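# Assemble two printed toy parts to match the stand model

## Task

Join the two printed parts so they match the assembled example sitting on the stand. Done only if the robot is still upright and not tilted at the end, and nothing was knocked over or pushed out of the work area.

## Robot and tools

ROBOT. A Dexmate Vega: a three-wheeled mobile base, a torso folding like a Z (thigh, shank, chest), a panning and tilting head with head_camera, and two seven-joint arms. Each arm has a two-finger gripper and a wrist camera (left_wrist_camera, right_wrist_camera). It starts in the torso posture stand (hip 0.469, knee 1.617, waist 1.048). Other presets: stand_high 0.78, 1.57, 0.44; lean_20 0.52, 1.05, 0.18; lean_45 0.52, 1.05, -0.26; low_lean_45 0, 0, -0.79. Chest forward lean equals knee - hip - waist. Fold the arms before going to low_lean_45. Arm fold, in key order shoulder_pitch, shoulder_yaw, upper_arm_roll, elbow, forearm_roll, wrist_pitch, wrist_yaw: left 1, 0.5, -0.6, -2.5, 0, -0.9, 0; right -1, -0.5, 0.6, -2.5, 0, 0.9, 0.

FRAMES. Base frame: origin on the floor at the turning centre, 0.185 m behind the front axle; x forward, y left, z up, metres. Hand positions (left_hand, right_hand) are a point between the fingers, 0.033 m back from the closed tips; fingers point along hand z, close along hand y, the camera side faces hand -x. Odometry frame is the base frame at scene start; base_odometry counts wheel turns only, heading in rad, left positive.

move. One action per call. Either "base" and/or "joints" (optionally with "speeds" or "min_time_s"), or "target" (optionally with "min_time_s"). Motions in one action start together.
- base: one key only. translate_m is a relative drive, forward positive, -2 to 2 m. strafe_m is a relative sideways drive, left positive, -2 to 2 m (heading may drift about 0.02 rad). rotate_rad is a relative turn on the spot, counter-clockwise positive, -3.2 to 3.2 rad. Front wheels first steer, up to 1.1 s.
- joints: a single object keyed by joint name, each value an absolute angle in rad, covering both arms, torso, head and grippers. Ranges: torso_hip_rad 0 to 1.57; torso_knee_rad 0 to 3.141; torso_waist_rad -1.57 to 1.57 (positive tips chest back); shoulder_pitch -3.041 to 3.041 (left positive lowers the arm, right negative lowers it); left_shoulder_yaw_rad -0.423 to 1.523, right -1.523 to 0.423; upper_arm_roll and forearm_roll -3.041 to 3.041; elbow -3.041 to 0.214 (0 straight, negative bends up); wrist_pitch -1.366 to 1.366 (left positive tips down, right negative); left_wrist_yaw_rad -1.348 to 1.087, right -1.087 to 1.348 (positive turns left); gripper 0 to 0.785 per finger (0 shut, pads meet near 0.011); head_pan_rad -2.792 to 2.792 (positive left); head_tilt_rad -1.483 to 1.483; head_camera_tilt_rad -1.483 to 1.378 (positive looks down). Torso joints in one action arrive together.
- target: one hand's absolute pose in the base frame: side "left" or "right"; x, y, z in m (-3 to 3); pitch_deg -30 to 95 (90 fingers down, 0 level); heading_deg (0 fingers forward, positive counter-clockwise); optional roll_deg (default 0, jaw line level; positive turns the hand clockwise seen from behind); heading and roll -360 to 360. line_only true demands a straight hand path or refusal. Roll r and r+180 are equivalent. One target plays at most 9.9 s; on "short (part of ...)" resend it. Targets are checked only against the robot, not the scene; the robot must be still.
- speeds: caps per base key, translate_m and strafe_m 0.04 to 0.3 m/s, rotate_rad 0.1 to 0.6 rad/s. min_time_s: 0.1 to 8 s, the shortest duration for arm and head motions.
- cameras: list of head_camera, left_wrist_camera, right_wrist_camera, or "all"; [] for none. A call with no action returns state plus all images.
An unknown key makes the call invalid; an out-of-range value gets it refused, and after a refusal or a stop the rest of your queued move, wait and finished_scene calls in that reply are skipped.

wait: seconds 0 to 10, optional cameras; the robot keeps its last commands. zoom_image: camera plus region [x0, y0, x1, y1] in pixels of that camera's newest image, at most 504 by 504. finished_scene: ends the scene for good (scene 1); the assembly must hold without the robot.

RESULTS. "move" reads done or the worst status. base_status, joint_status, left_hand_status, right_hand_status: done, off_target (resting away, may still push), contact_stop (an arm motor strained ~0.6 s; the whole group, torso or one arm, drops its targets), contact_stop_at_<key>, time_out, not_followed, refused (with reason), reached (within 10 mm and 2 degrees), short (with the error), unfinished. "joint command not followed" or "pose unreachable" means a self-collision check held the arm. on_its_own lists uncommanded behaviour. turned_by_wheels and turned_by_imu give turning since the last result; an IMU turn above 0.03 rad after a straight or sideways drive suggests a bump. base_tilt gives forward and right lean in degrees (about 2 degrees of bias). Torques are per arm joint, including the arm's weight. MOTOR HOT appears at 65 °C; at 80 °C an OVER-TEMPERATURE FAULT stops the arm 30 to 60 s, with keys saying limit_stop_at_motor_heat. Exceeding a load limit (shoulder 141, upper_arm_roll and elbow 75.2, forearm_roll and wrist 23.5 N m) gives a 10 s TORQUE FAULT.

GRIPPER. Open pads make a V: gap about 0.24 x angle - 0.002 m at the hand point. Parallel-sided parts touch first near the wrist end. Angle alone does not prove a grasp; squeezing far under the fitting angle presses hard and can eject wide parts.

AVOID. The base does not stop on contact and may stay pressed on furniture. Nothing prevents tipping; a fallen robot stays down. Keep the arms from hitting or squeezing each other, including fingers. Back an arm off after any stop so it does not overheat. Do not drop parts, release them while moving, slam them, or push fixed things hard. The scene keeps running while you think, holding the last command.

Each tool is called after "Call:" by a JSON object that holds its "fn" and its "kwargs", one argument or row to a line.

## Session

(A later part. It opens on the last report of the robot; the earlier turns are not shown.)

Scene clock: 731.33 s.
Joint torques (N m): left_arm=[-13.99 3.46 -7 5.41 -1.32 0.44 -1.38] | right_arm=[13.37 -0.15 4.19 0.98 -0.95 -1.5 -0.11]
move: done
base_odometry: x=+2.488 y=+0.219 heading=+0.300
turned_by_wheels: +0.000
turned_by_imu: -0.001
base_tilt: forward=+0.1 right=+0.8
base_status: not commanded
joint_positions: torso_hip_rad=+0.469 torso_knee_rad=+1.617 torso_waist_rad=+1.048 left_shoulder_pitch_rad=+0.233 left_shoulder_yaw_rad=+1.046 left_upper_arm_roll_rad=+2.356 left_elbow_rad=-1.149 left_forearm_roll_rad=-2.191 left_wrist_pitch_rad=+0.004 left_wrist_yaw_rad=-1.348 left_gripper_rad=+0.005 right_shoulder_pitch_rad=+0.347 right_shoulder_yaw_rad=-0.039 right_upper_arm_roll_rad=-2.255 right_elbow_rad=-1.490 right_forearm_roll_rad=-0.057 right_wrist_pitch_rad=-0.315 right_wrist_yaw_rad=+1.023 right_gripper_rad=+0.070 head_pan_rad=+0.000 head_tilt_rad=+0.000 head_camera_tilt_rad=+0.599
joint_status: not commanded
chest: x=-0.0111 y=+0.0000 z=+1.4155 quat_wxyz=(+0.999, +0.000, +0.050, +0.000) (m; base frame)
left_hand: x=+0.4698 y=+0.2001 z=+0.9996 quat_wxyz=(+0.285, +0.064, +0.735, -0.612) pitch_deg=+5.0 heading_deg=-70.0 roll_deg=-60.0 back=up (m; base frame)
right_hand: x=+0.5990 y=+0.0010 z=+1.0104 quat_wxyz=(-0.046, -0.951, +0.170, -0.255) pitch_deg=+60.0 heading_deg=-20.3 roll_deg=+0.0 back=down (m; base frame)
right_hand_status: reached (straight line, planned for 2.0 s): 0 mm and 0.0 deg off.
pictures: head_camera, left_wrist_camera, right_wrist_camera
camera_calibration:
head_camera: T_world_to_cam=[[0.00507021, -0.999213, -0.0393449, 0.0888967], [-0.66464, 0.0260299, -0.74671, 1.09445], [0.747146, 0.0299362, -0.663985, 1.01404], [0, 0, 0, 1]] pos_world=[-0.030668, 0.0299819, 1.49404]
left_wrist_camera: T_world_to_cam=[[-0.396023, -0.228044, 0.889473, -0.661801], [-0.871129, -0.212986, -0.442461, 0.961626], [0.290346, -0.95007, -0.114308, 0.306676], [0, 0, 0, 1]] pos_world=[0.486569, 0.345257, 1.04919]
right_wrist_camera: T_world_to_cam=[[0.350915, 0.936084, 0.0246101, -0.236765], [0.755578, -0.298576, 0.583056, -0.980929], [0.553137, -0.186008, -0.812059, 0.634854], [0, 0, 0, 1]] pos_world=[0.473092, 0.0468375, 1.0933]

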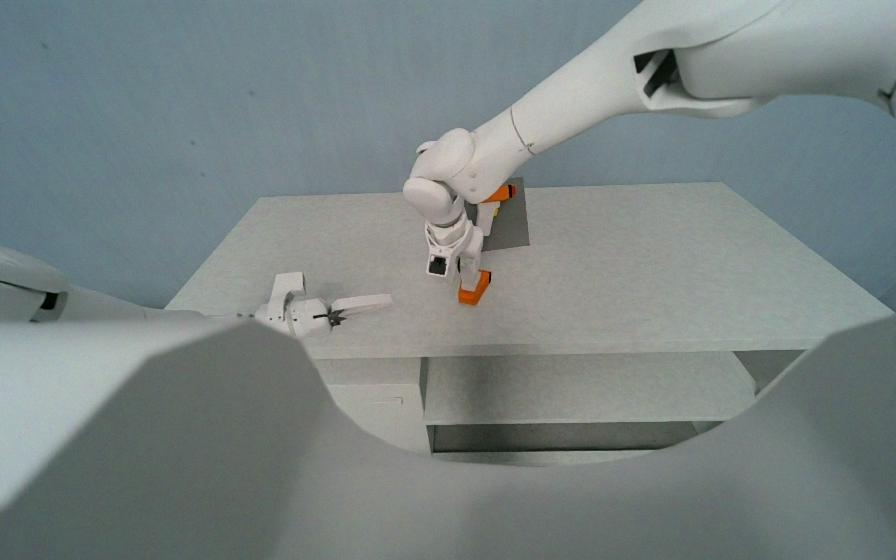

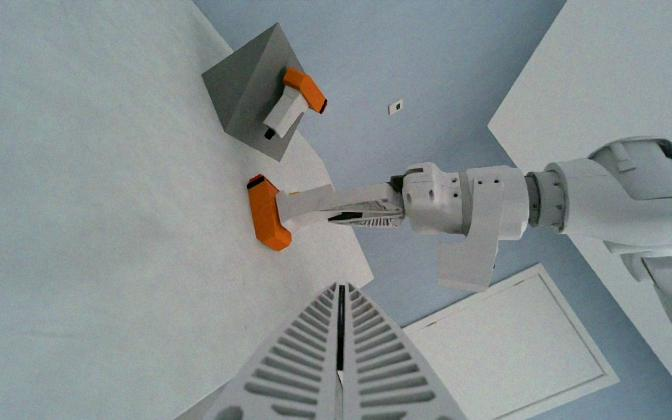

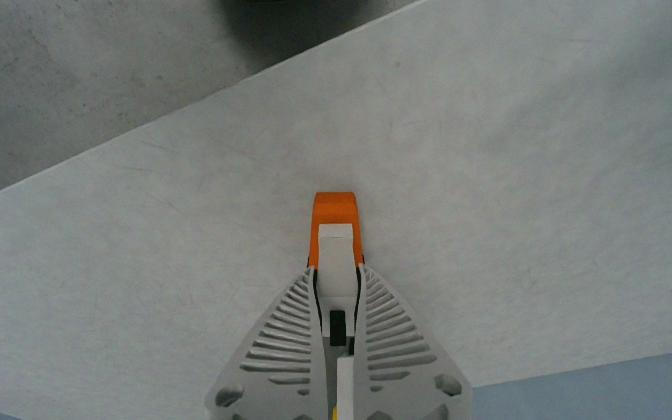

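Call:
{"fn": "move", "kwargs": {
  "target": {"side": "right", "x": 0.5982, "y": 0.0013, "z": 1.0065, "pitch_deg": 60, "heading_deg": -20.3, "line_only": true},
  "min_time_s": 2,
  "cameras": ["head_camera", "right_wrist_camera", "left_wrist_camera"]
}}

Call:
{"fn": "zoom_image", "kwargs": {
  "camera": "right_wrist_camera",
  "region": [280, 150, 400, 270]
}}

Call:
{"fn": "zoom_image", "kwargs": {
  "camera": "left_wrist_camera",
  "region": [240, 160, 330, 260]
}}

Call:
{"fn": "zoom_image", "kwargs": {
  "camera": "head_camera",
  "region": [420, 230, 520, 310]
}}

Scene clock: 740.47 s.
Joint torques (N m): left_arm=[-13.9 1.23 -8.24 5.74 -0.37 -1.64 -0.86] | right_arm=[9.32 -0.08 4.07 3.4 -2.83 -1.45 -0.46]
move: done
base_odometry: x=+2.488 y=+0.219 heading=+0.300
turned_by_wheels: +0.000
turned_by_imu: -0.001
base_tilt: forward=+0.1 right=+0.7
base_status: not commanded
joint_positions: torso_hip_rad=+0.469 torso_knee_rad=+1.617 torso_waist_rad=+1.048 left_shoulder_pitch_rad=+0.233 left_shoulder_yaw_rad=+1.046 left_upper_arm_roll_rad=+2.356 left_elbow_rad=-1.149 left_forearm_roll_rad=-2.191 left_wrist_pitch_rad=+0.004 left_wrist_yaw_rad=-1.348 left_gripper_rad=+0.005 right_shoulder_pitch_rad=+0.341 right_shoulder_yaw_rad=-0.036 right_upper_arm_roll_rad=-2.258 right_elbow_rad=-1.488 right_forearm_roll_rad=-0.059 right_wrist_pitch_rad=-0.320 right_wrist_yaw_rad=+1.020 right_gripper_rad=+0.070 head_pan_rad=+0.000 head_tilt_rad=+0.000 head_camera_tilt_rad=+0.599
joint_status: not commanded
chest: x=-0.0111 y=+0.0000 z=+1.4155 quat_wxyz=(+0.999, +0.000, +0.050, +0.000) (m; base frame)
left_hand: x=+0.4698 y=+0.2001 z=+0.9996 quat_wxyz=(+0.285, +0.064, +0.735, -0.612) pitch_deg=+5.0 heading_deg=-70.0 roll_deg=-60.0 back=up (m; base frame)
right_hand: x=+0.5981 y=+0.0014 z=+1.0068 quat_wxyz=(-0.046, -0.951, +0.170, -0.255) pitch_deg=+60.0 heading_deg=-20.3 roll_deg=+0.0 back=down (m; base frame)
right_hand_status: reached (straight line, planned for 2.0 s): 0 mm and 0.0 deg off.
pictures: head_camera, left_wrist_camera, right_wrist_camera
camera_calibration:
head_camera: T_world_to_cam=[[0.00507021, -0.999213, -0.0393449, 0.0888967], [-0.66464, 0.0260299, -0.74671, 1.09445], [0.747146, 0.0299362, -0.663985, 1.01404], [0, 0, 0, 1]] pos_world=[-0.030668, 0.0299819, 1.49404]
left_wrist_camera: T_world_to_cam=[[-0.396023, -0.228044, 0.889473, -0.661801], [-0.871129, -0.212986, -0.442461, 0.961626], [0.290346, -0.95007, -0.114308, 0.306676], [0, 0, 0, 1]] pos_world=[0.486569, 0.345257, 1.04919]
right_wrist_camera: T_world_to_cam=[[0.350571, 0.936215, 0.024529, -0.236622], [0.755804, -0.298288, 0.58291, -0.978096], [0.553046, -0.185812, -0.812166, 0.632698], [0, 0, 0, 1]] pos_world=[0.472292, 0.047338, 1.0898]

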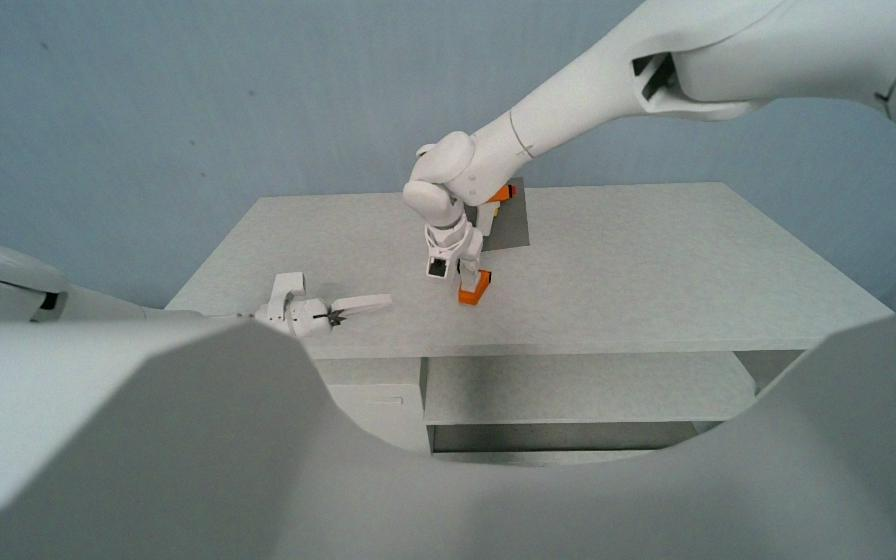

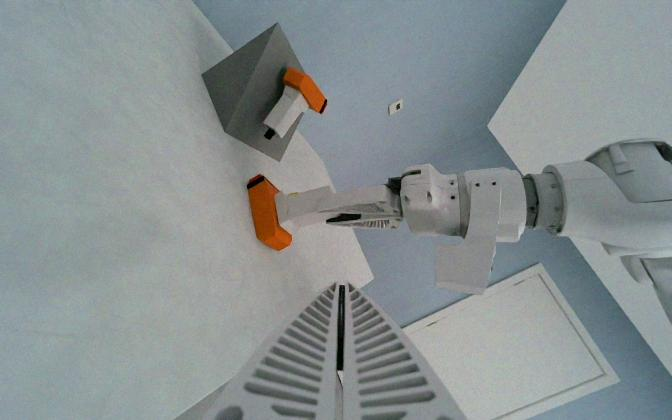

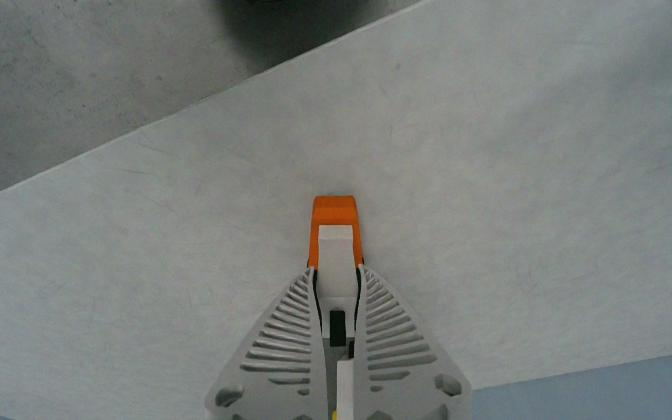

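Scaled by 4.200 from the camera's 672x420 image, which has a finer 960x600 frame.

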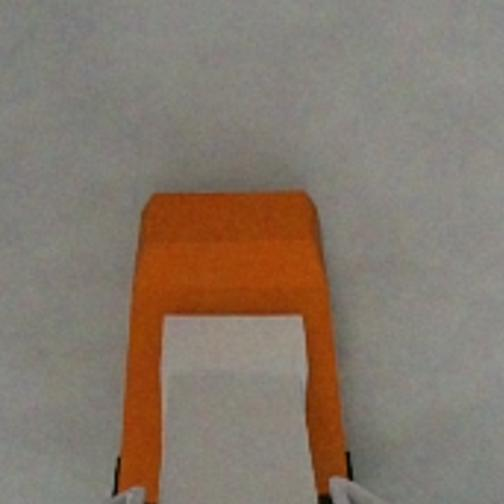

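Scaled by 5.040 from the camera's 672x420 image, which has a finer 960x600 frame.

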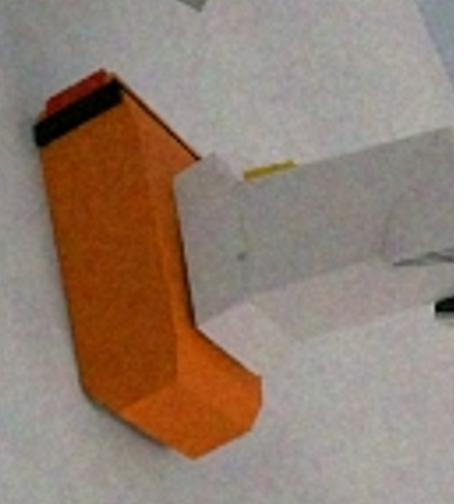

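Scaled by 5.040 from the camera's 896x560 image, which has a finer 960x600 frame.

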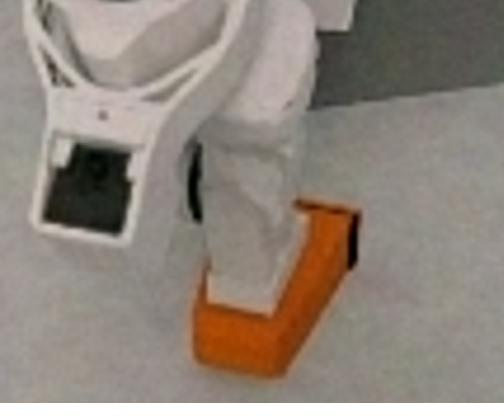

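Call:
{"fn": "zoom_image", "kwargs": {
  "camera": "left_wrist_camera",
  "region": [265, 185, 305, 235]
}}

Call:
{"fn": "zoom_image", "kwargs": {
  "camera": "right_wrist_camera",
  "region": [300, 185, 370, 275]
}}

Call:
{"fn": "zoom_image", "kwargs": {
  "camera": "head_camera",
  "region": [445, 260, 505, 310]
}}

Scaled by 10.080 from the camera's 672x420 image, which has a finer 960x600 frame.

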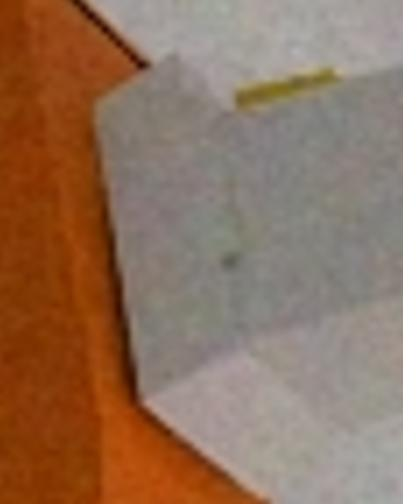

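Scaled by 5.600 from the camera's 672x420 image, which has a finer 960x600 frame.

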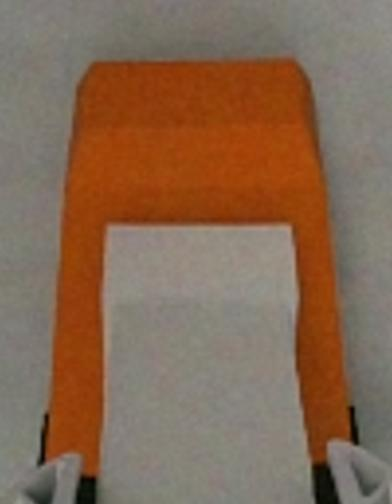

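Scaled by 8.400 from the camera's 896x560 image, which has a finer 960x600 frame.

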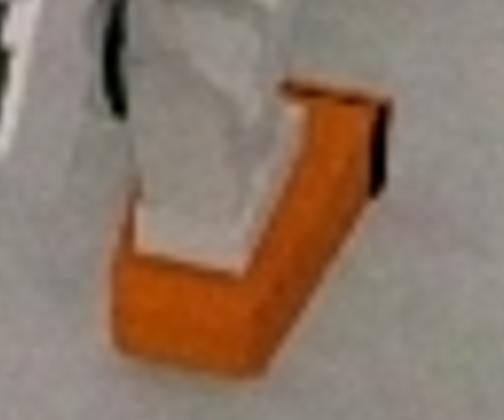

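Call:
{"fn": "move", "kwargs": {
  "target": {"side": "right", "x": 0.5982, "y": 0.0013, "z": 1.0035, "pitch_deg": 60, "heading_deg": -20.3, "line_only": true},
  "min_time_s": 2,
  "cameras": ["head_camera", "right_wrist_camera", "left_wrist_camera"]
}}

Call:
{"fn": "zoom_image", "kwargs": {
  "camera": "left_wrist_camera",
  "region": [265, 185, 305, 235]
}}

Call:
{"fn": "zoom_image", "kwargs": {
  "camera": "right_wrist_camera",
  "region": [280, 150, 400, 270]
}}

Call:
{"fn": "zoom_image", "kwargs": {
  "camera": "head_camera",
  "region": [445, 260, 505, 310]
}}

Call:
{"fn": "zoom_image", "kwargs": {
  "camera": "left_wrist_camera",
  "region": [240, 160, 330, 260]
}}

Scene clock: 767.37 s.
Joint torques (N m): left_arm=[-14.39 1.69 -10.4 5.85 -0.44 -0.67 -1.43] | right_arm=[6.98 -0.28 4.61 3.86 -0.95 -2.31 0.04]
move: done
base_odometry: x=+2.488 y=+0.219 heading=+0.300
turned_by_wheels: +0.000
turned_by_imu: -0.001
base_tilt: forward=+0.0 right=+0.7
base_status: not commanded
joint_positions: torso_hip_rad=+0.469 torso_knee_rad=+1.617 torso_waist_rad=+1.048 left_shoulder_pitch_rad=+0.233 left_shoulder_yaw_rad=+1.046 left_upper_arm_roll_rad=+2.356 left_elbow_rad=-1.149 left_forearm_roll_rad=-2.191 left_wrist_pitch_rad=+0.004 left_wrist_yaw_rad=-1.348 left_gripper_rad=+0.005 right_shoulder_pitch_rad=+0.335 right_shoulder_yaw_rad=-0.033 right_upper_arm_roll_rad=-2.260 right_elbow_rad=-1.484 right_forearm_roll_rad=-0.061 right_wrist_pitch_rad=-0.322 right_wrist_yaw_rad=+1.017 right_gripper_rad=+0.070 head_pan_rad=+0.000 head_tilt_rad=+0.000 head_camera_tilt_rad=+0.599
joint_status: not commanded
chest: x=-0.0111 y=+0.0000 z=+1.4155 quat_wxyz=(+0.999, +0.000, +0.050, +0.000) (m; base frame)
left_hand: x=+0.4697 y=+0.2001 z=+0.9996 quat_wxyz=(+0.285, +0.064, +0.735, -0.612) pitch_deg=+5.0 heading_deg=-70.0 roll_deg=-60.0 back=up (m; base frame)
right_hand: x=+0.5981 y=+0.0015 z=+1.0039 quat_wxyz=(-0.045, -0.951, +0.170, -0.255) pitch_deg=+60.0 heading_deg=-20.3 roll_deg=+0.0 back=down (m; base frame)
right_hand_status: reached (straight line, planned for 2.0 s): 0 mm and 0.0 deg off.
pictures: head_camera, left_wrist_camera, right_wrist_camera
camera_calibration:
head_camera: T_world_to_cam=[[0.00507021, -0.999213, -0.0393449, 0.0888967], [-0.66464, 0.0260299, -0.74671, 1.09445], [0.747146, 0.0299362, -0.663985, 1.01404], [0, 0, 0, 1]] pos_world=[-0.030668, 0.0299819, 1.49404]
left_wrist_camera: T_world_to_cam=[[-0.396061, -0.227922, 0.889487, -0.661839], [-0.871141, -0.212946, -0.442457, 0.961613], [0.290258, -0.950108, -0.114213, 0.306632], [0, 0, 0, 1]] pos_world=[0.486569, 0.345257, 1.04919]
right_wrist_camera: T_world_to_cam=[[0.350548, 0.936223, 0.0245583, -0.236535], [0.755731, -0.29826, 0.583019, -0.976357], [0.55316, -0.185817, -0.812087, 0.630177], [0, 0, 0, 1]] pos_world=[0.472192, 0.047338, 1.0868]

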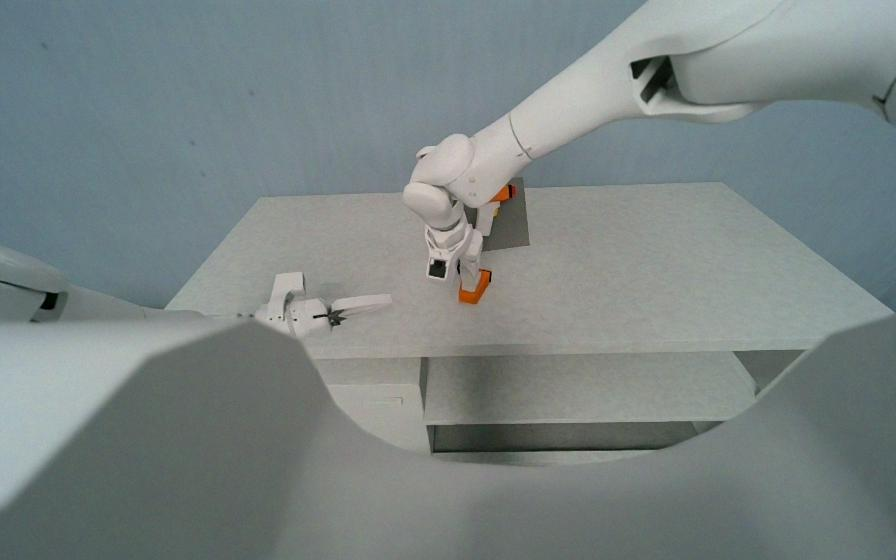

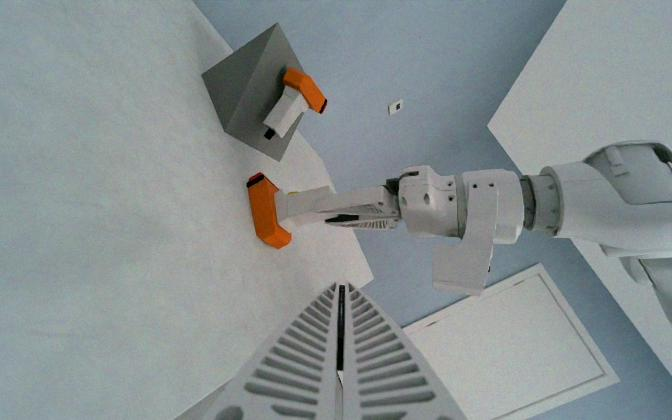

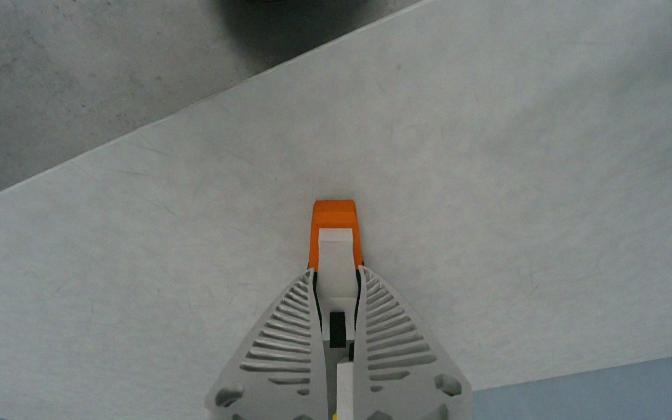

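Scaled by 10.080 from the camera's 672x420 image, which has a finer 960x600 frame.

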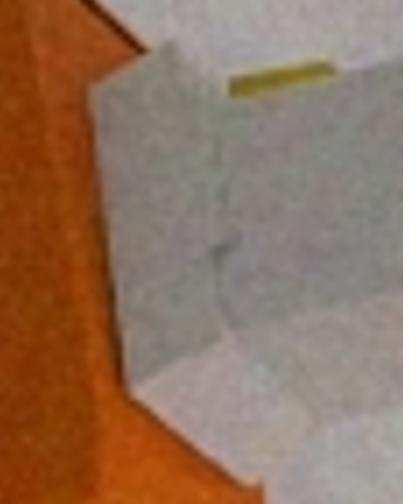

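Scaled by 4.200 from the camera's 672x420 image, which has a finer 960x600 frame.

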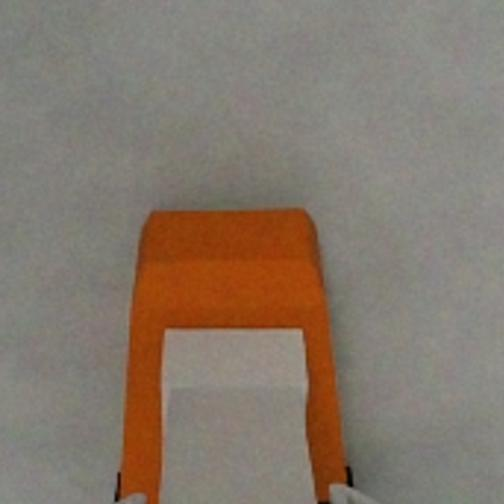

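Scaled by 8.400 from the camera's 896x560 image, which has a finer 960x600 frame.

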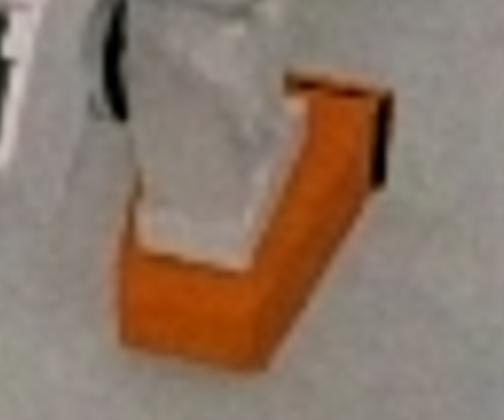

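Scaled by 5.040 from the camera's 672x420 image, which has a finer 960x600 frame.

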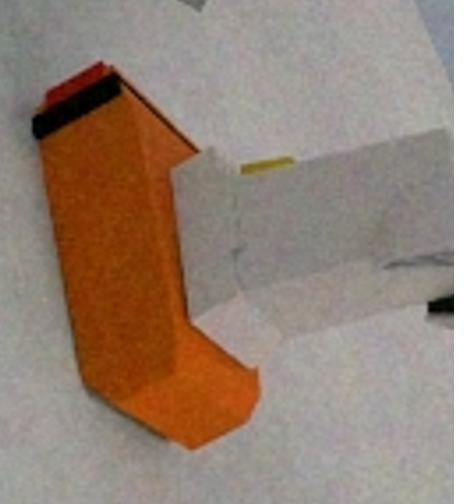

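Call:
{"fn": "move", "kwargs": {
  "target": {"side": "right", "x": 0.5918, "y": 0.0038, "z": 0.9975, "pitch_deg": 56, "heading_deg": -20.3, "line_only": true},
  "min_time_s": 2.5,
  "cameras": ["head_camera", "right_wrist_camera", "left_wrist_camera"]
}}

Call:
{"fn": "zoom_image", "kwargs": {
  "camera": "left_wrist_camera",
  "region": [265, 185, 305, 235]
}}

Call:
{"fn": "zoom_image", "kwargs": {
  "camera": "right_wrist_camera",
  "region": [280, 150, 400, 270]
}}

Call:
{"fn": "zoom_image", "kwargs": {
  "camera": "head_camera",
  "region": [445, 260, 505, 310]
}}

Call:
{"fn": "zoom_image", "kwargs": {
  "camera": "left_wrist_camera",
  "region": [240, 160, 330, 260]
}}

Scene clock: 824.47 s.
Joint torques (N m): left_arm=[-13.78 2.05 -8.84 6.52 -0.16 -0.2 -1.11] | right_arm=[6.96 0.16 1.15 -0.05 0.22 -0.49 0.18]
move: done
base_odometry: x=+2.488 y=+0.219 heading=+0.299
turned_by_wheels: +0.000
turned_by_imu: -0.001
base_tilt: forward=+0.1 right=+0.7
base_status: not commanded
joint_positions: torso_hip_rad=+0.469 torso_knee_rad=+1.617 torso_waist_rad=+1.048 left_shoulder_pitch_rad=+0.233 left_shoulder_yaw_rad=+1.046 left_upper_arm_roll_rad=+2.356 left_elbow_rad=-1.149 left_forearm_roll_rad=-2.191 left_wrist_pitch_rad=+0.004 left_wrist_yaw_rad=-1.348 left_gripper_rad=+0.005 right_shoulder_pitch_rad=+0.327 right_shoulder_yaw_rad=+0.004 right_upper_arm_roll_rad=-2.289 right_elbow_rad=-1.549 right_forearm_roll_rad=-0.095 right_wrist_pitch_rad=-0.458 right_wrist_yaw_rad=+1.019 right_gripper_rad=+0.070 head_pan_rad=+0.000 head_tilt_rad=+0.000 head_camera_tilt_rad=+0.599
joint_status: not commanded
chest: x=-0.0112 y=+0.0000 z=+1.4155 quat_wxyz=(+0.999, +0.000, +0.050, +0.000) (m; base frame)
left_hand: x=+0.4697 y=+0.2001 z=+0.9997 quat_wxyz=(+0.285, +0.064, +0.735, -0.612) pitch_deg=+5.0 heading_deg=-70.0 roll_deg=-60.0 back=up (m; base frame)
right_hand: x=+0.5923 y=+0.0039 z=+0.9982 quat_wxyz=(-0.051, -0.942, +0.169, -0.287) pitch_deg=+56.1 heading_deg=-20.3 roll_deg=+0.1 back=down (m; base frame)
right_hand_status: reached (straight line, planned for 2.5 s): 1 mm and 0.1 deg off.
pictures: head_camera, left_wrist_camera, right_wrist_camera
camera_calibration:
head_camera: T_world_to_cam=[[0.00507572, -0.999213, -0.0393439, 0.0888962], [-0.664535, 0.0260297, -0.746804, 1.09446], [0.74724, 0.029936, -0.66388, 1.01403], [0, 0, 0, 1]] pos_world=[-0.0308674, 0.0299819, 1.49404]
left_wrist_camera: T_world_to_cam=[[-0.396238, -0.228009, 0.889386, -0.661746], [-0.87103, -0.212976, -0.44266, 0.96174], [0.290349, -0.950081, -0.114213, 0.306619], [0, 0, 0, 1]] pos_world=[0.486469, 0.345257, 1.04929]
right_wrist_camera: T_world_to_cam=[[0.34932, 0.936663, 0.0252569, -0.236579], [0.716601, -0.284423, 0.636857, -0.998599], [0.603704, -0.204368, -0.770568, 0.557991], [0, 0, 0, 1]] pos_world=[0.461378, 0.0516063, 1.07191]

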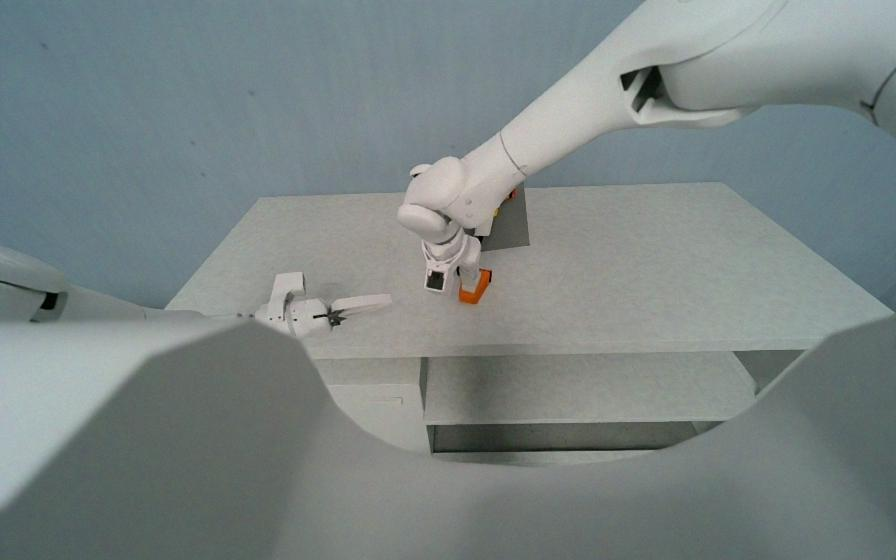

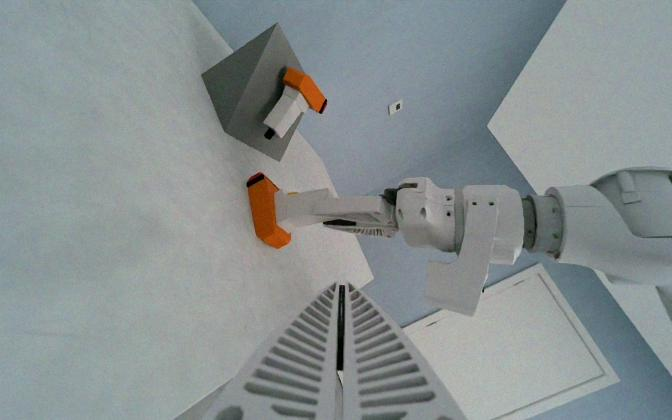

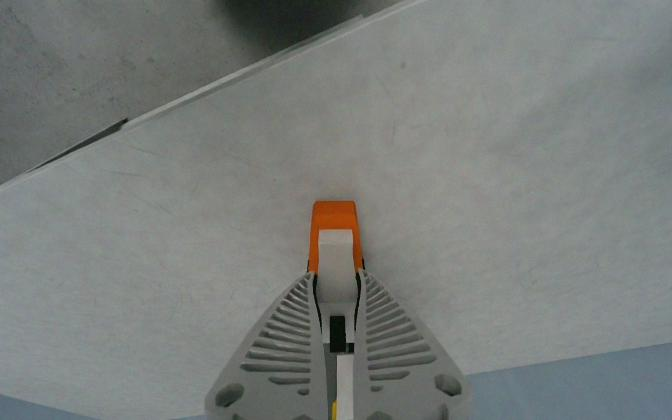

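Scaled by 10.080 from the camera's 672x420 image, which has a finer 960x600 frame.

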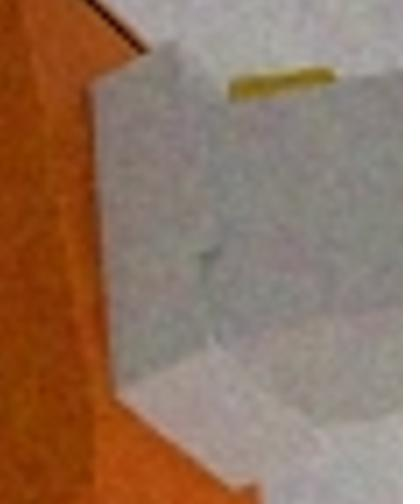

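Scaled by 4.200 from the camera's 672x420 image, which has a finer 960x600 frame.

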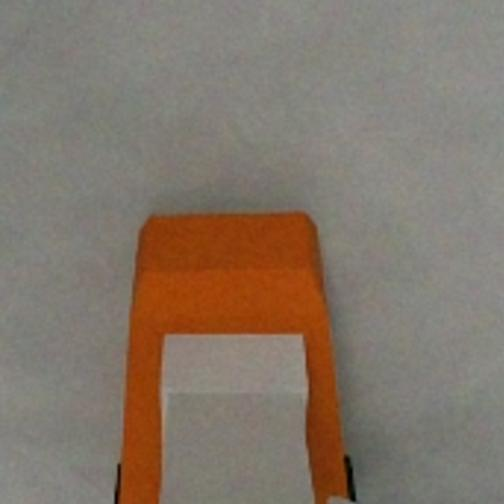

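Scaled by 8.400 from the camera's 896x560 image, which has a finer 960x600 frame.

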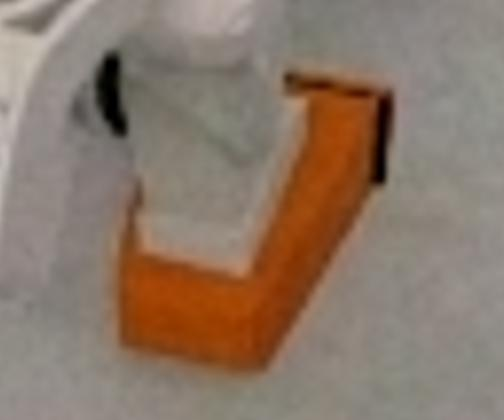

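Scaled by 5.040 from the camera's 672x420 image, which has a finer 960x600 frame.

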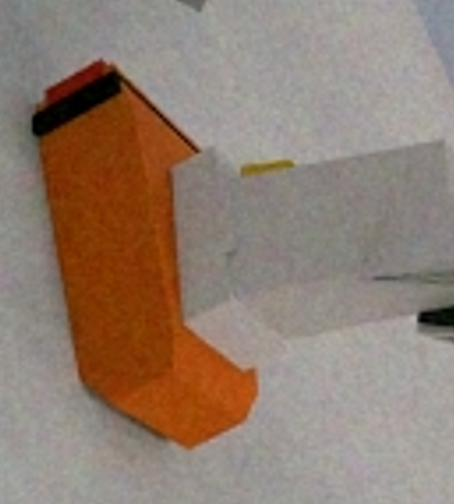

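Call:
{"fn": "zoom_image", "kwargs": {
  "camera": "right_wrist_camera",
  "region": [305, 190, 370, 260]
}}

Call:
{"fn": "zoom_image", "kwargs": {
  "camera": "left_wrist_camera",
  "region": [240, 165, 300, 255]
}}

Call:
{"fn": "zoom_image", "kwargs": {
  "camera": "left_wrist_camera",
  "region": [250, 55, 340, 145]
}}

Scaled by 7.200 from the camera's 672x420 image, which has a finer 960x600 frame.

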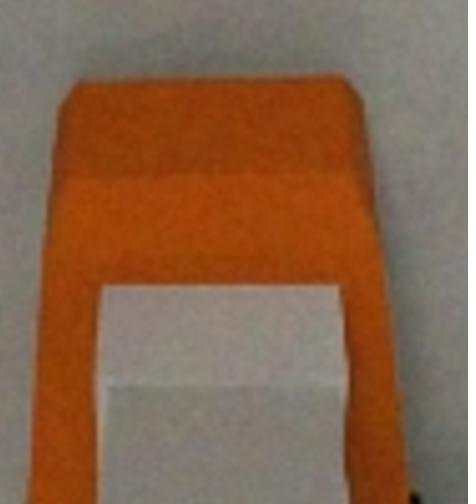

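Scaled by 5.600 from the camera's 672x420 image, which has a finer 960x600 frame.

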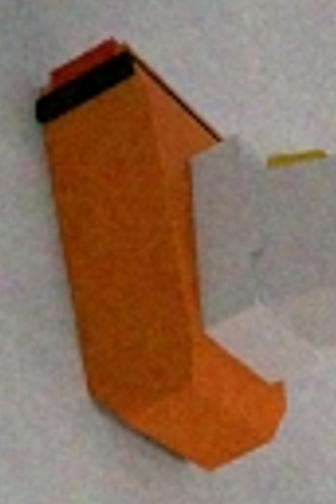

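Scaled by 5.600 from the camera's 672x420 image, which has a finer 960x600 frame.

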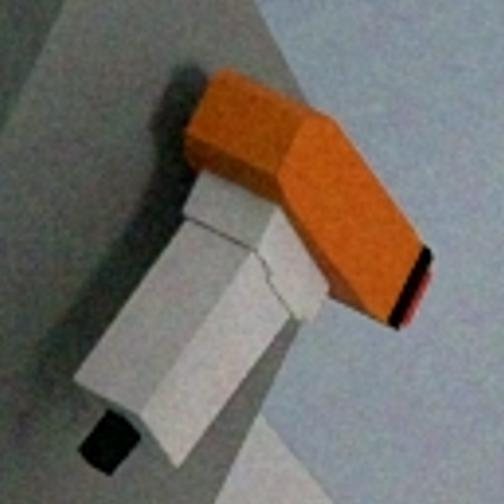

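Call:
{"fn": "move", "kwargs": {
  "target": {"side": "right", "x": 0.592, "y": 0.0038, "z": 0.9945, "pitch_deg": 56, "heading_deg": -20.3, "line_only": true},
  "min_time_s": 2.5,
  "cameras": ["head_camera", "right_wrist_camera", "left_wrist_camera"]
}}

Call:
{"fn": "zoom_image", "kwargs": {
  "camera": "right_wrist_camera",
  "region": [305, 190, 370, 260]
}}

Call:
{"fn": "zoom_image", "kwargs": {
  "camera": "left_wrist_camera",
  "region": [240, 165, 300, 255]
}}

Call:
{"fn": "zoom_image", "kwargs": {
  "camera": "head_camera",
  "region": [445, 260, 505, 310]
}}

Scene clock: 841.80 s.
Joint torques (N m): left_arm=[-14.16 -0.17 -12.25 4.07 -0.24 -0.76 -1.29] | right_arm=[8.35 1.27 -0.73 3.46 -0.14 0.07 -0.53]
move: done
base_odometry: x=+2.488 y=+0.219 heading=+0.299
turned_by_wheels: +0.000
turned_by_imu: -0.001
base_tilt: forward=+0.0 right=+0.7
base_status: not commanded
joint_positions: torso_hip_rad=+0.469 torso_knee_rad=+1.617 torso_waist_rad=+1.048 left_shoulder_pitch_rad=+0.233 left_shoulder_yaw_rad=+1.046 left_upper_arm_roll_rad=+2.356 left_elbow_rad=-1.149 left_forearm_roll_rad=-2.191 left_wrist_pitch_rad=+0.004 left_wrist_yaw_rad=-1.348 left_gripper_rad=+0.005 right_shoulder_pitch_rad=+0.321 right_shoulder_yaw_rad=+0.008 right_upper_arm_roll_rad=-2.293 right_elbow_rad=-1.546 right_forearm_roll_rad=-0.098 right_wrist_pitch_rad=-0.464 right_wrist_yaw_rad=+1.016 right_gripper_rad=+0.070 head_pan_rad=+0.000 head_tilt_rad=+0.000 head_camera_tilt_rad=+0.599
joint_status: not commanded
chest: x=-0.0113 y=+0.0000 z=+1.4155 quat_wxyz=(+0.999, +0.000, +0.050, +0.000) (m; base frame)
left_hand: x=+0.4697 y=+0.2001 z=+0.9997 quat_wxyz=(+0.285, +0.064, +0.735, -0.612) pitch_deg=+5.0 heading_deg=-70.0 roll_deg=-60.0 back=up (m; base frame)
right_hand: x=+0.5921 y=+0.0040 z=+0.9951 quat_wxyz=(-0.051, -0.941, +0.169, -0.288) pitch_deg=+56.0 heading_deg=-20.2 roll_deg=+0.1 back=down (m; base frame)
right_hand_status: reached (straight line, planned for 2.5 s): 1 mm and 0.0 deg off.
pictures: head_camera, left_wrist_camera, right_wrist_camera
camera_calibration:
head_camera: T_world_to_cam=[[0.0050786, -0.999213, -0.0393458, 0.0888992], [-0.66443, 0.0260334, -0.746897, 1.0946], [0.747334, 0.0299357, -0.663774, 1.01387], [0, 0, 0, 1]] pos_world=[-0.0308669, 0.0299819, 1.49404]
left_wrist_camera: T_world_to_cam=[[-0.396238, -0.228009, 0.889386, -0.661746], [-0.87103, -0.212976, -0.44266, 0.96174], [0.290349, -0.950081, -0.114213, 0.306619], [0, 0, 0, 1]] pos_world=[0.486469, 0.345257, 1.04929]
right_wrist_camera: T_world_to_cam=[[0.349069, 0.936757, 0.0252461, -0.236451], [0.715274, -0.283749, 0.638647, -0.997438], [0.60542, -0.204874, -0.769086, 0.553168], [0, 0, 0, 1]] pos_world=[0.46108, 0.0518055, 1.06841]

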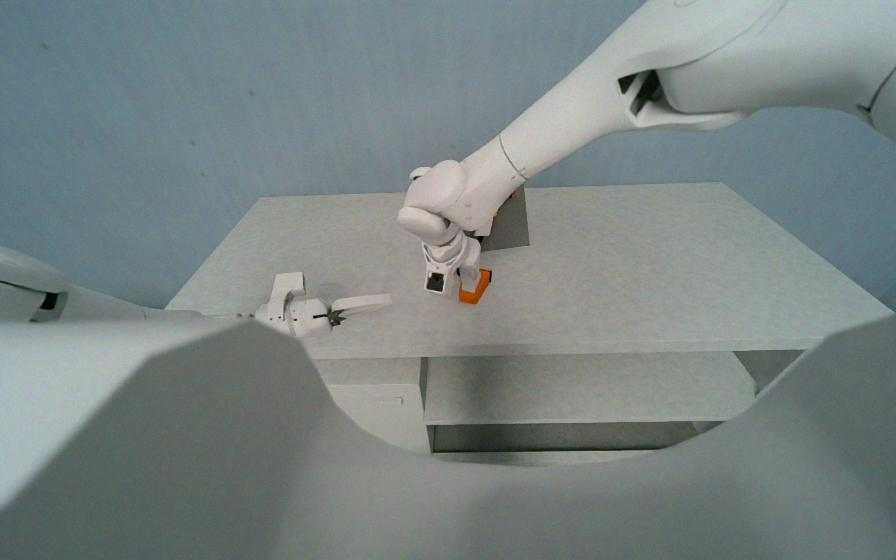

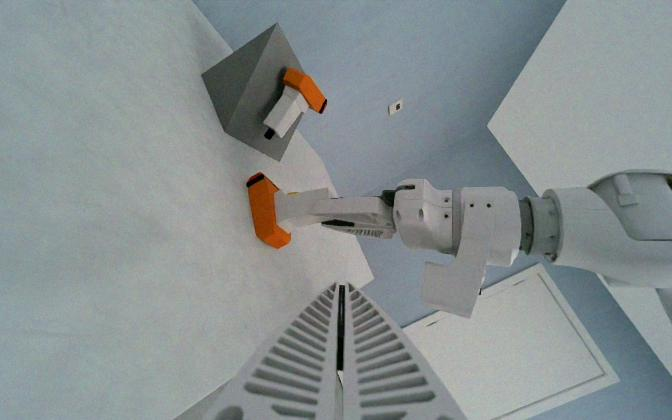

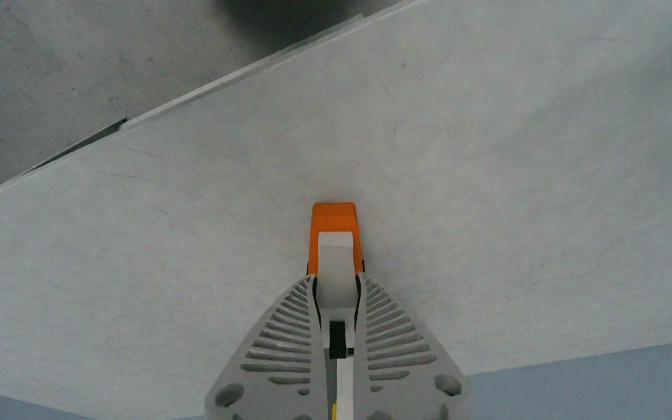

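Scaled by 7.200 from the camera's 672x420 image, which has a finer 960x600 frame.

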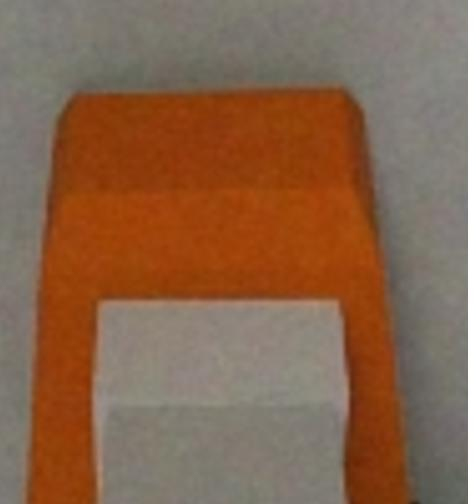

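Scaled by 5.600 from the camera's 672x420 image, which has a finer 960x600 frame.

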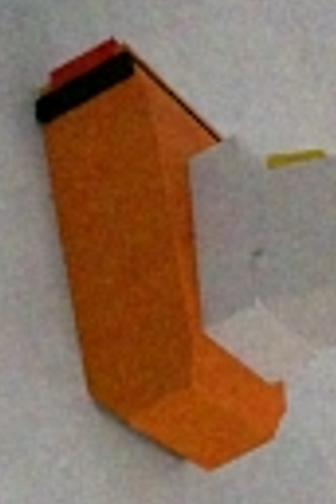

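Scaled by 8.400 from the camera's 896x560 image, which has a finer 960x600 frame.

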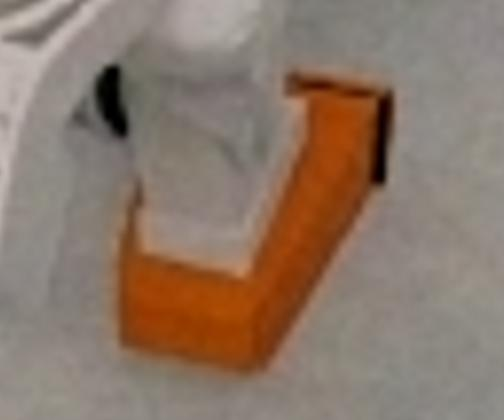

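Call:
{"fn": "move", "kwargs": {
  "joints": {"right_gripper_rad": 0.13},
  "min_time_s": 1.5
}}

Call:
{"fn": "move", "kwargs": {
  "joints": {"right_gripper_rad": 0.22},
  "min_time_s": 1.5,
  "cameras": ["head_camera", "right_wrist_camera", "left_wrist_camera"]
}}

Call:
{"fn": "zoom_image", "kwargs": {
  "camera": "right_wrist_camera",
  "region": [280, 190, 400, 370]
}}

Call:
{"fn": "zoom_image", "kwargs": {
  "camera": "left_wrist_camera",
  "region": [240, 165, 340, 255]
}}

Call:
{"fn": "zoom_image", "kwargs": {
  "camera": "head_camera",
  "region": [435, 230, 505, 310]
}}

Scene clock: 851.07 s.
Joint torques (N m): left_arm=[-13.51 1 -5.24 3.38 0.09 -0.85 -1.34] | right_arm=[8.77 1.74 5.9 1.89 -0.77 -0.3 -0.18]
move: done
base_odometry: x=+2.488 y=+0.219 heading=+0.299
turned_by_wheels: +0.000
turned_by_imu: -0.001
base_tilt: forward=+0.1 right=+0.8
base_status: not commanded
joint_positions: torso_hip_rad=+0.469 torso_knee_rad=+1.617 torso_waist_rad=+1.048 left_shoulder_pitch_rad=+0.233 left_shoulder_yaw_rad=+1.046 left_upper_arm_roll_rad=+2.356 left_elbow_rad=-1.149 left_forearm_roll_rad=-2.191 left_wrist_pitch_rad=+0.004 left_wrist_yaw_rad=-1.348 left_gripper_rad=+0.005 right_shoulder_pitch_rad=+0.320 right_shoulder_yaw_rad=+0.008 right_upper_arm_roll_rad=-2.293 right_elbow_rad=-1.546 right_forearm_roll_rad=-0.098 right_wrist_pitch_rad=-0.464 right_wrist_yaw_rad=+1.016 right_gripper_rad=+0.130 head_pan_rad=+0.000 head_tilt_rad=+0.000 head_camera_tilt_rad=+0.599
joint_status: all done
chest: x=-0.0112 y=+0.0000 z=+1.4155 quat_wxyz=(+0.999, +0.000, +0.050, +0.000) (m; base frame)
left_hand: x=+0.4697 y=+0.2001 z=+0.9996 quat_wxyz=(+0.285, +0.064, +0.735, -0.612) pitch_deg=+5.0 heading_deg=-70.0 roll_deg=-60.0 back=up (m; base frame)
right_hand: x=+0.5921 y=+0.0039 z=+0.9946 quat_wxyz=(-0.051, -0.941, +0.169, -0.288) pitch_deg=+56.0 heading_deg=-20.3 roll_deg=+0.0 back=down (m; base frame)
pictures: none

Scene clock: 851.63 s.
Joint torques (N m): left_arm=[-14.58 4.15 -5.9 5.69 -0.73 -0.96 -0.95] | right_arm=[7.53 0.58 5.08 3.83 -0.75 -0.4 0.19]
move: done
base_odometry: x=+2.488 y=+0.219 heading=+0.299
turned_by_wheels: +0.000
turned_by_imu: +0.000
base_tilt: forward=+0.1 right=+0.7
base_status: not commanded
joint_positions: torso_hip_rad=+0.469 torso_knee_rad=+1.617 torso_waist_rad=+1.048 left_shoulder_pitch_rad=+0.233 left_shoulder_yaw_rad=+1.046 left_upper_arm_roll_rad=+2.356 left_elbow_rad=-1.149 left_forearm_roll_rad=-2.191 left_wrist_pitch_rad=+0.004 left_wrist_yaw_rad=-1.348 left_gripper_rad=+0.005 right_shoulder_pitch_rad=+0.320 right_shoulder_yaw_rad=+0.008 right_upper_arm_roll_rad=-2.293 right_elbow_rad=-1.546 right_forearm_roll_rad=-0.098 right_wrist_pitch_rad=-0.464 right_wrist_yaw_rad=+1.016 right_gripper_rad=+0.220 head_pan_rad=+0.000 head_tilt_rad=+0.000 head_camera_tilt_rad=+0.599
joint_status: all done
chest: x=-0.0112 y=+0.0000 z=+1.4155 quat_wxyz=(+0.999, +0.000, +0.050, +0.000) (m; base frame)
left_hand: x=+0.4697 y=+0.2001 z=+0.9996 quat_wxyz=(+0.285, +0.064, +0.735, -0.612) pitch_deg=+5.0 heading_deg=-70.0 roll_deg=-60.0 back=up (m; base frame)
right_hand: x=+0.5921 y=+0.0039 z=+0.9946 quat_wxyz=(-0.051, -0.941, +0.169, -0.288) pitch_deg=+56.0 heading_deg=-20.3 roll_deg=+0.0 back=down (m; base frame)
pictures: head_camera, left_wrist_camera, right_wrist_camera
camera_calibration:
head_camera: T_world_to_cam=[[0.00507015, -0.999213, -0.0393442, 0.0888961], [-0.664591, 0.0260314, -0.746754, 1.09445], [0.74719, 0.0299339, -0.663936, 1.01404], [0, 0, 0, 1]] pos_world=[-0.0307677, 0.0299819, 1.49404]
left_wrist_camera: T_world_to_cam=[[-0.396137, -0.227942, 0.889448, -0.661843], [-0.871106, -0.212925, -0.442535, 0.961716], [0.290258, -0.950108, -0.114214, 0.306645], [0, 0, 0, 1]] pos_world=[0.486569, 0.345257, 1.04929]
right_wrist_camera: T_world_to_cam=[[0.349192, 0.936723, 0.0247979, -0.235829], [0.715538, -0.283639, 0.6384, -0.997102], [0.605038, -0.20518, -0.769305, 0.553245], [0, 0, 0, 1]] pos_world=[0.46108, 0.051605, 1.06801]

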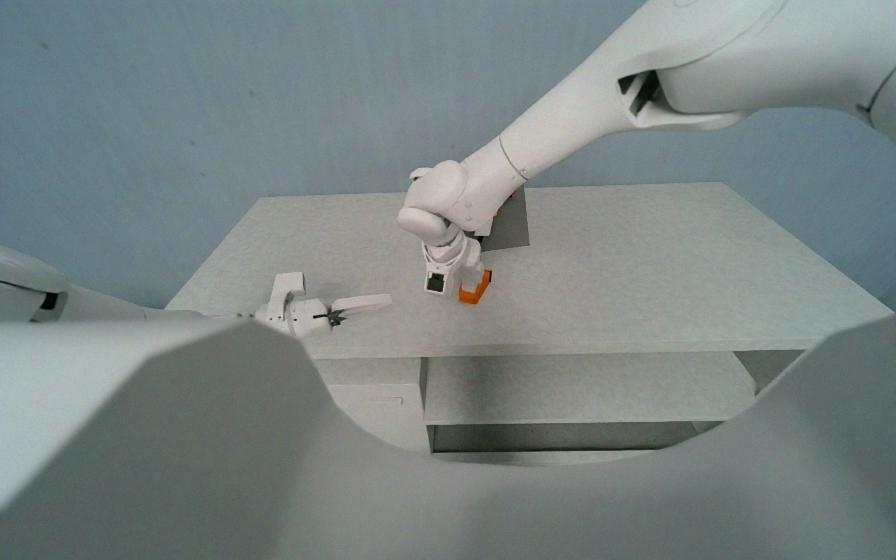

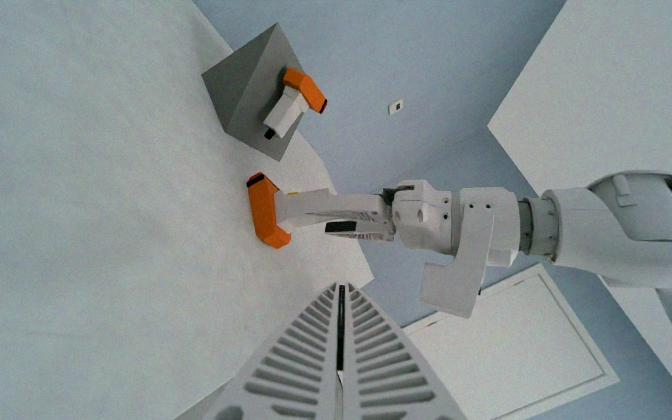

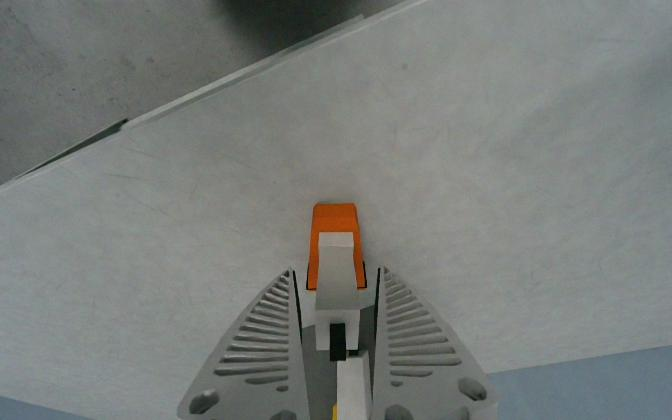

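Scaled by 2.800 from the camera's 672x420 image, which has a finer 960x600 frame.

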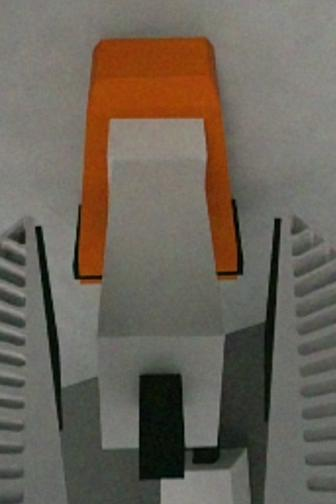

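Scaled by 5.040 from the camera's 672x420 image, which has a finer 960x600 frame.

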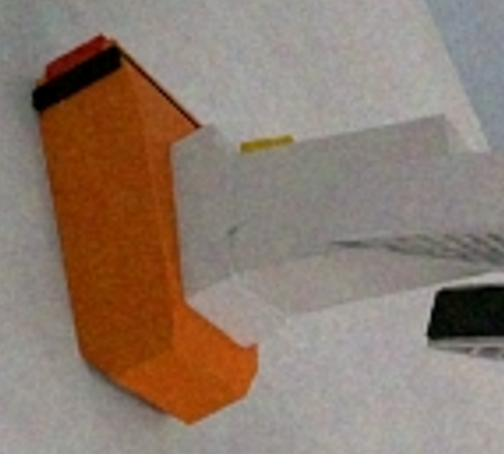

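Scaled by 6.300 from the camera's 896x560 image, which has a finer 960x600 frame.

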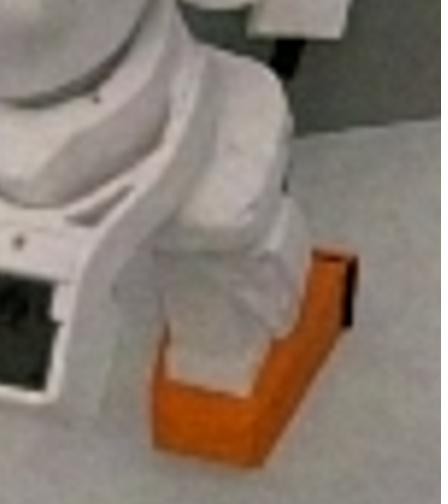

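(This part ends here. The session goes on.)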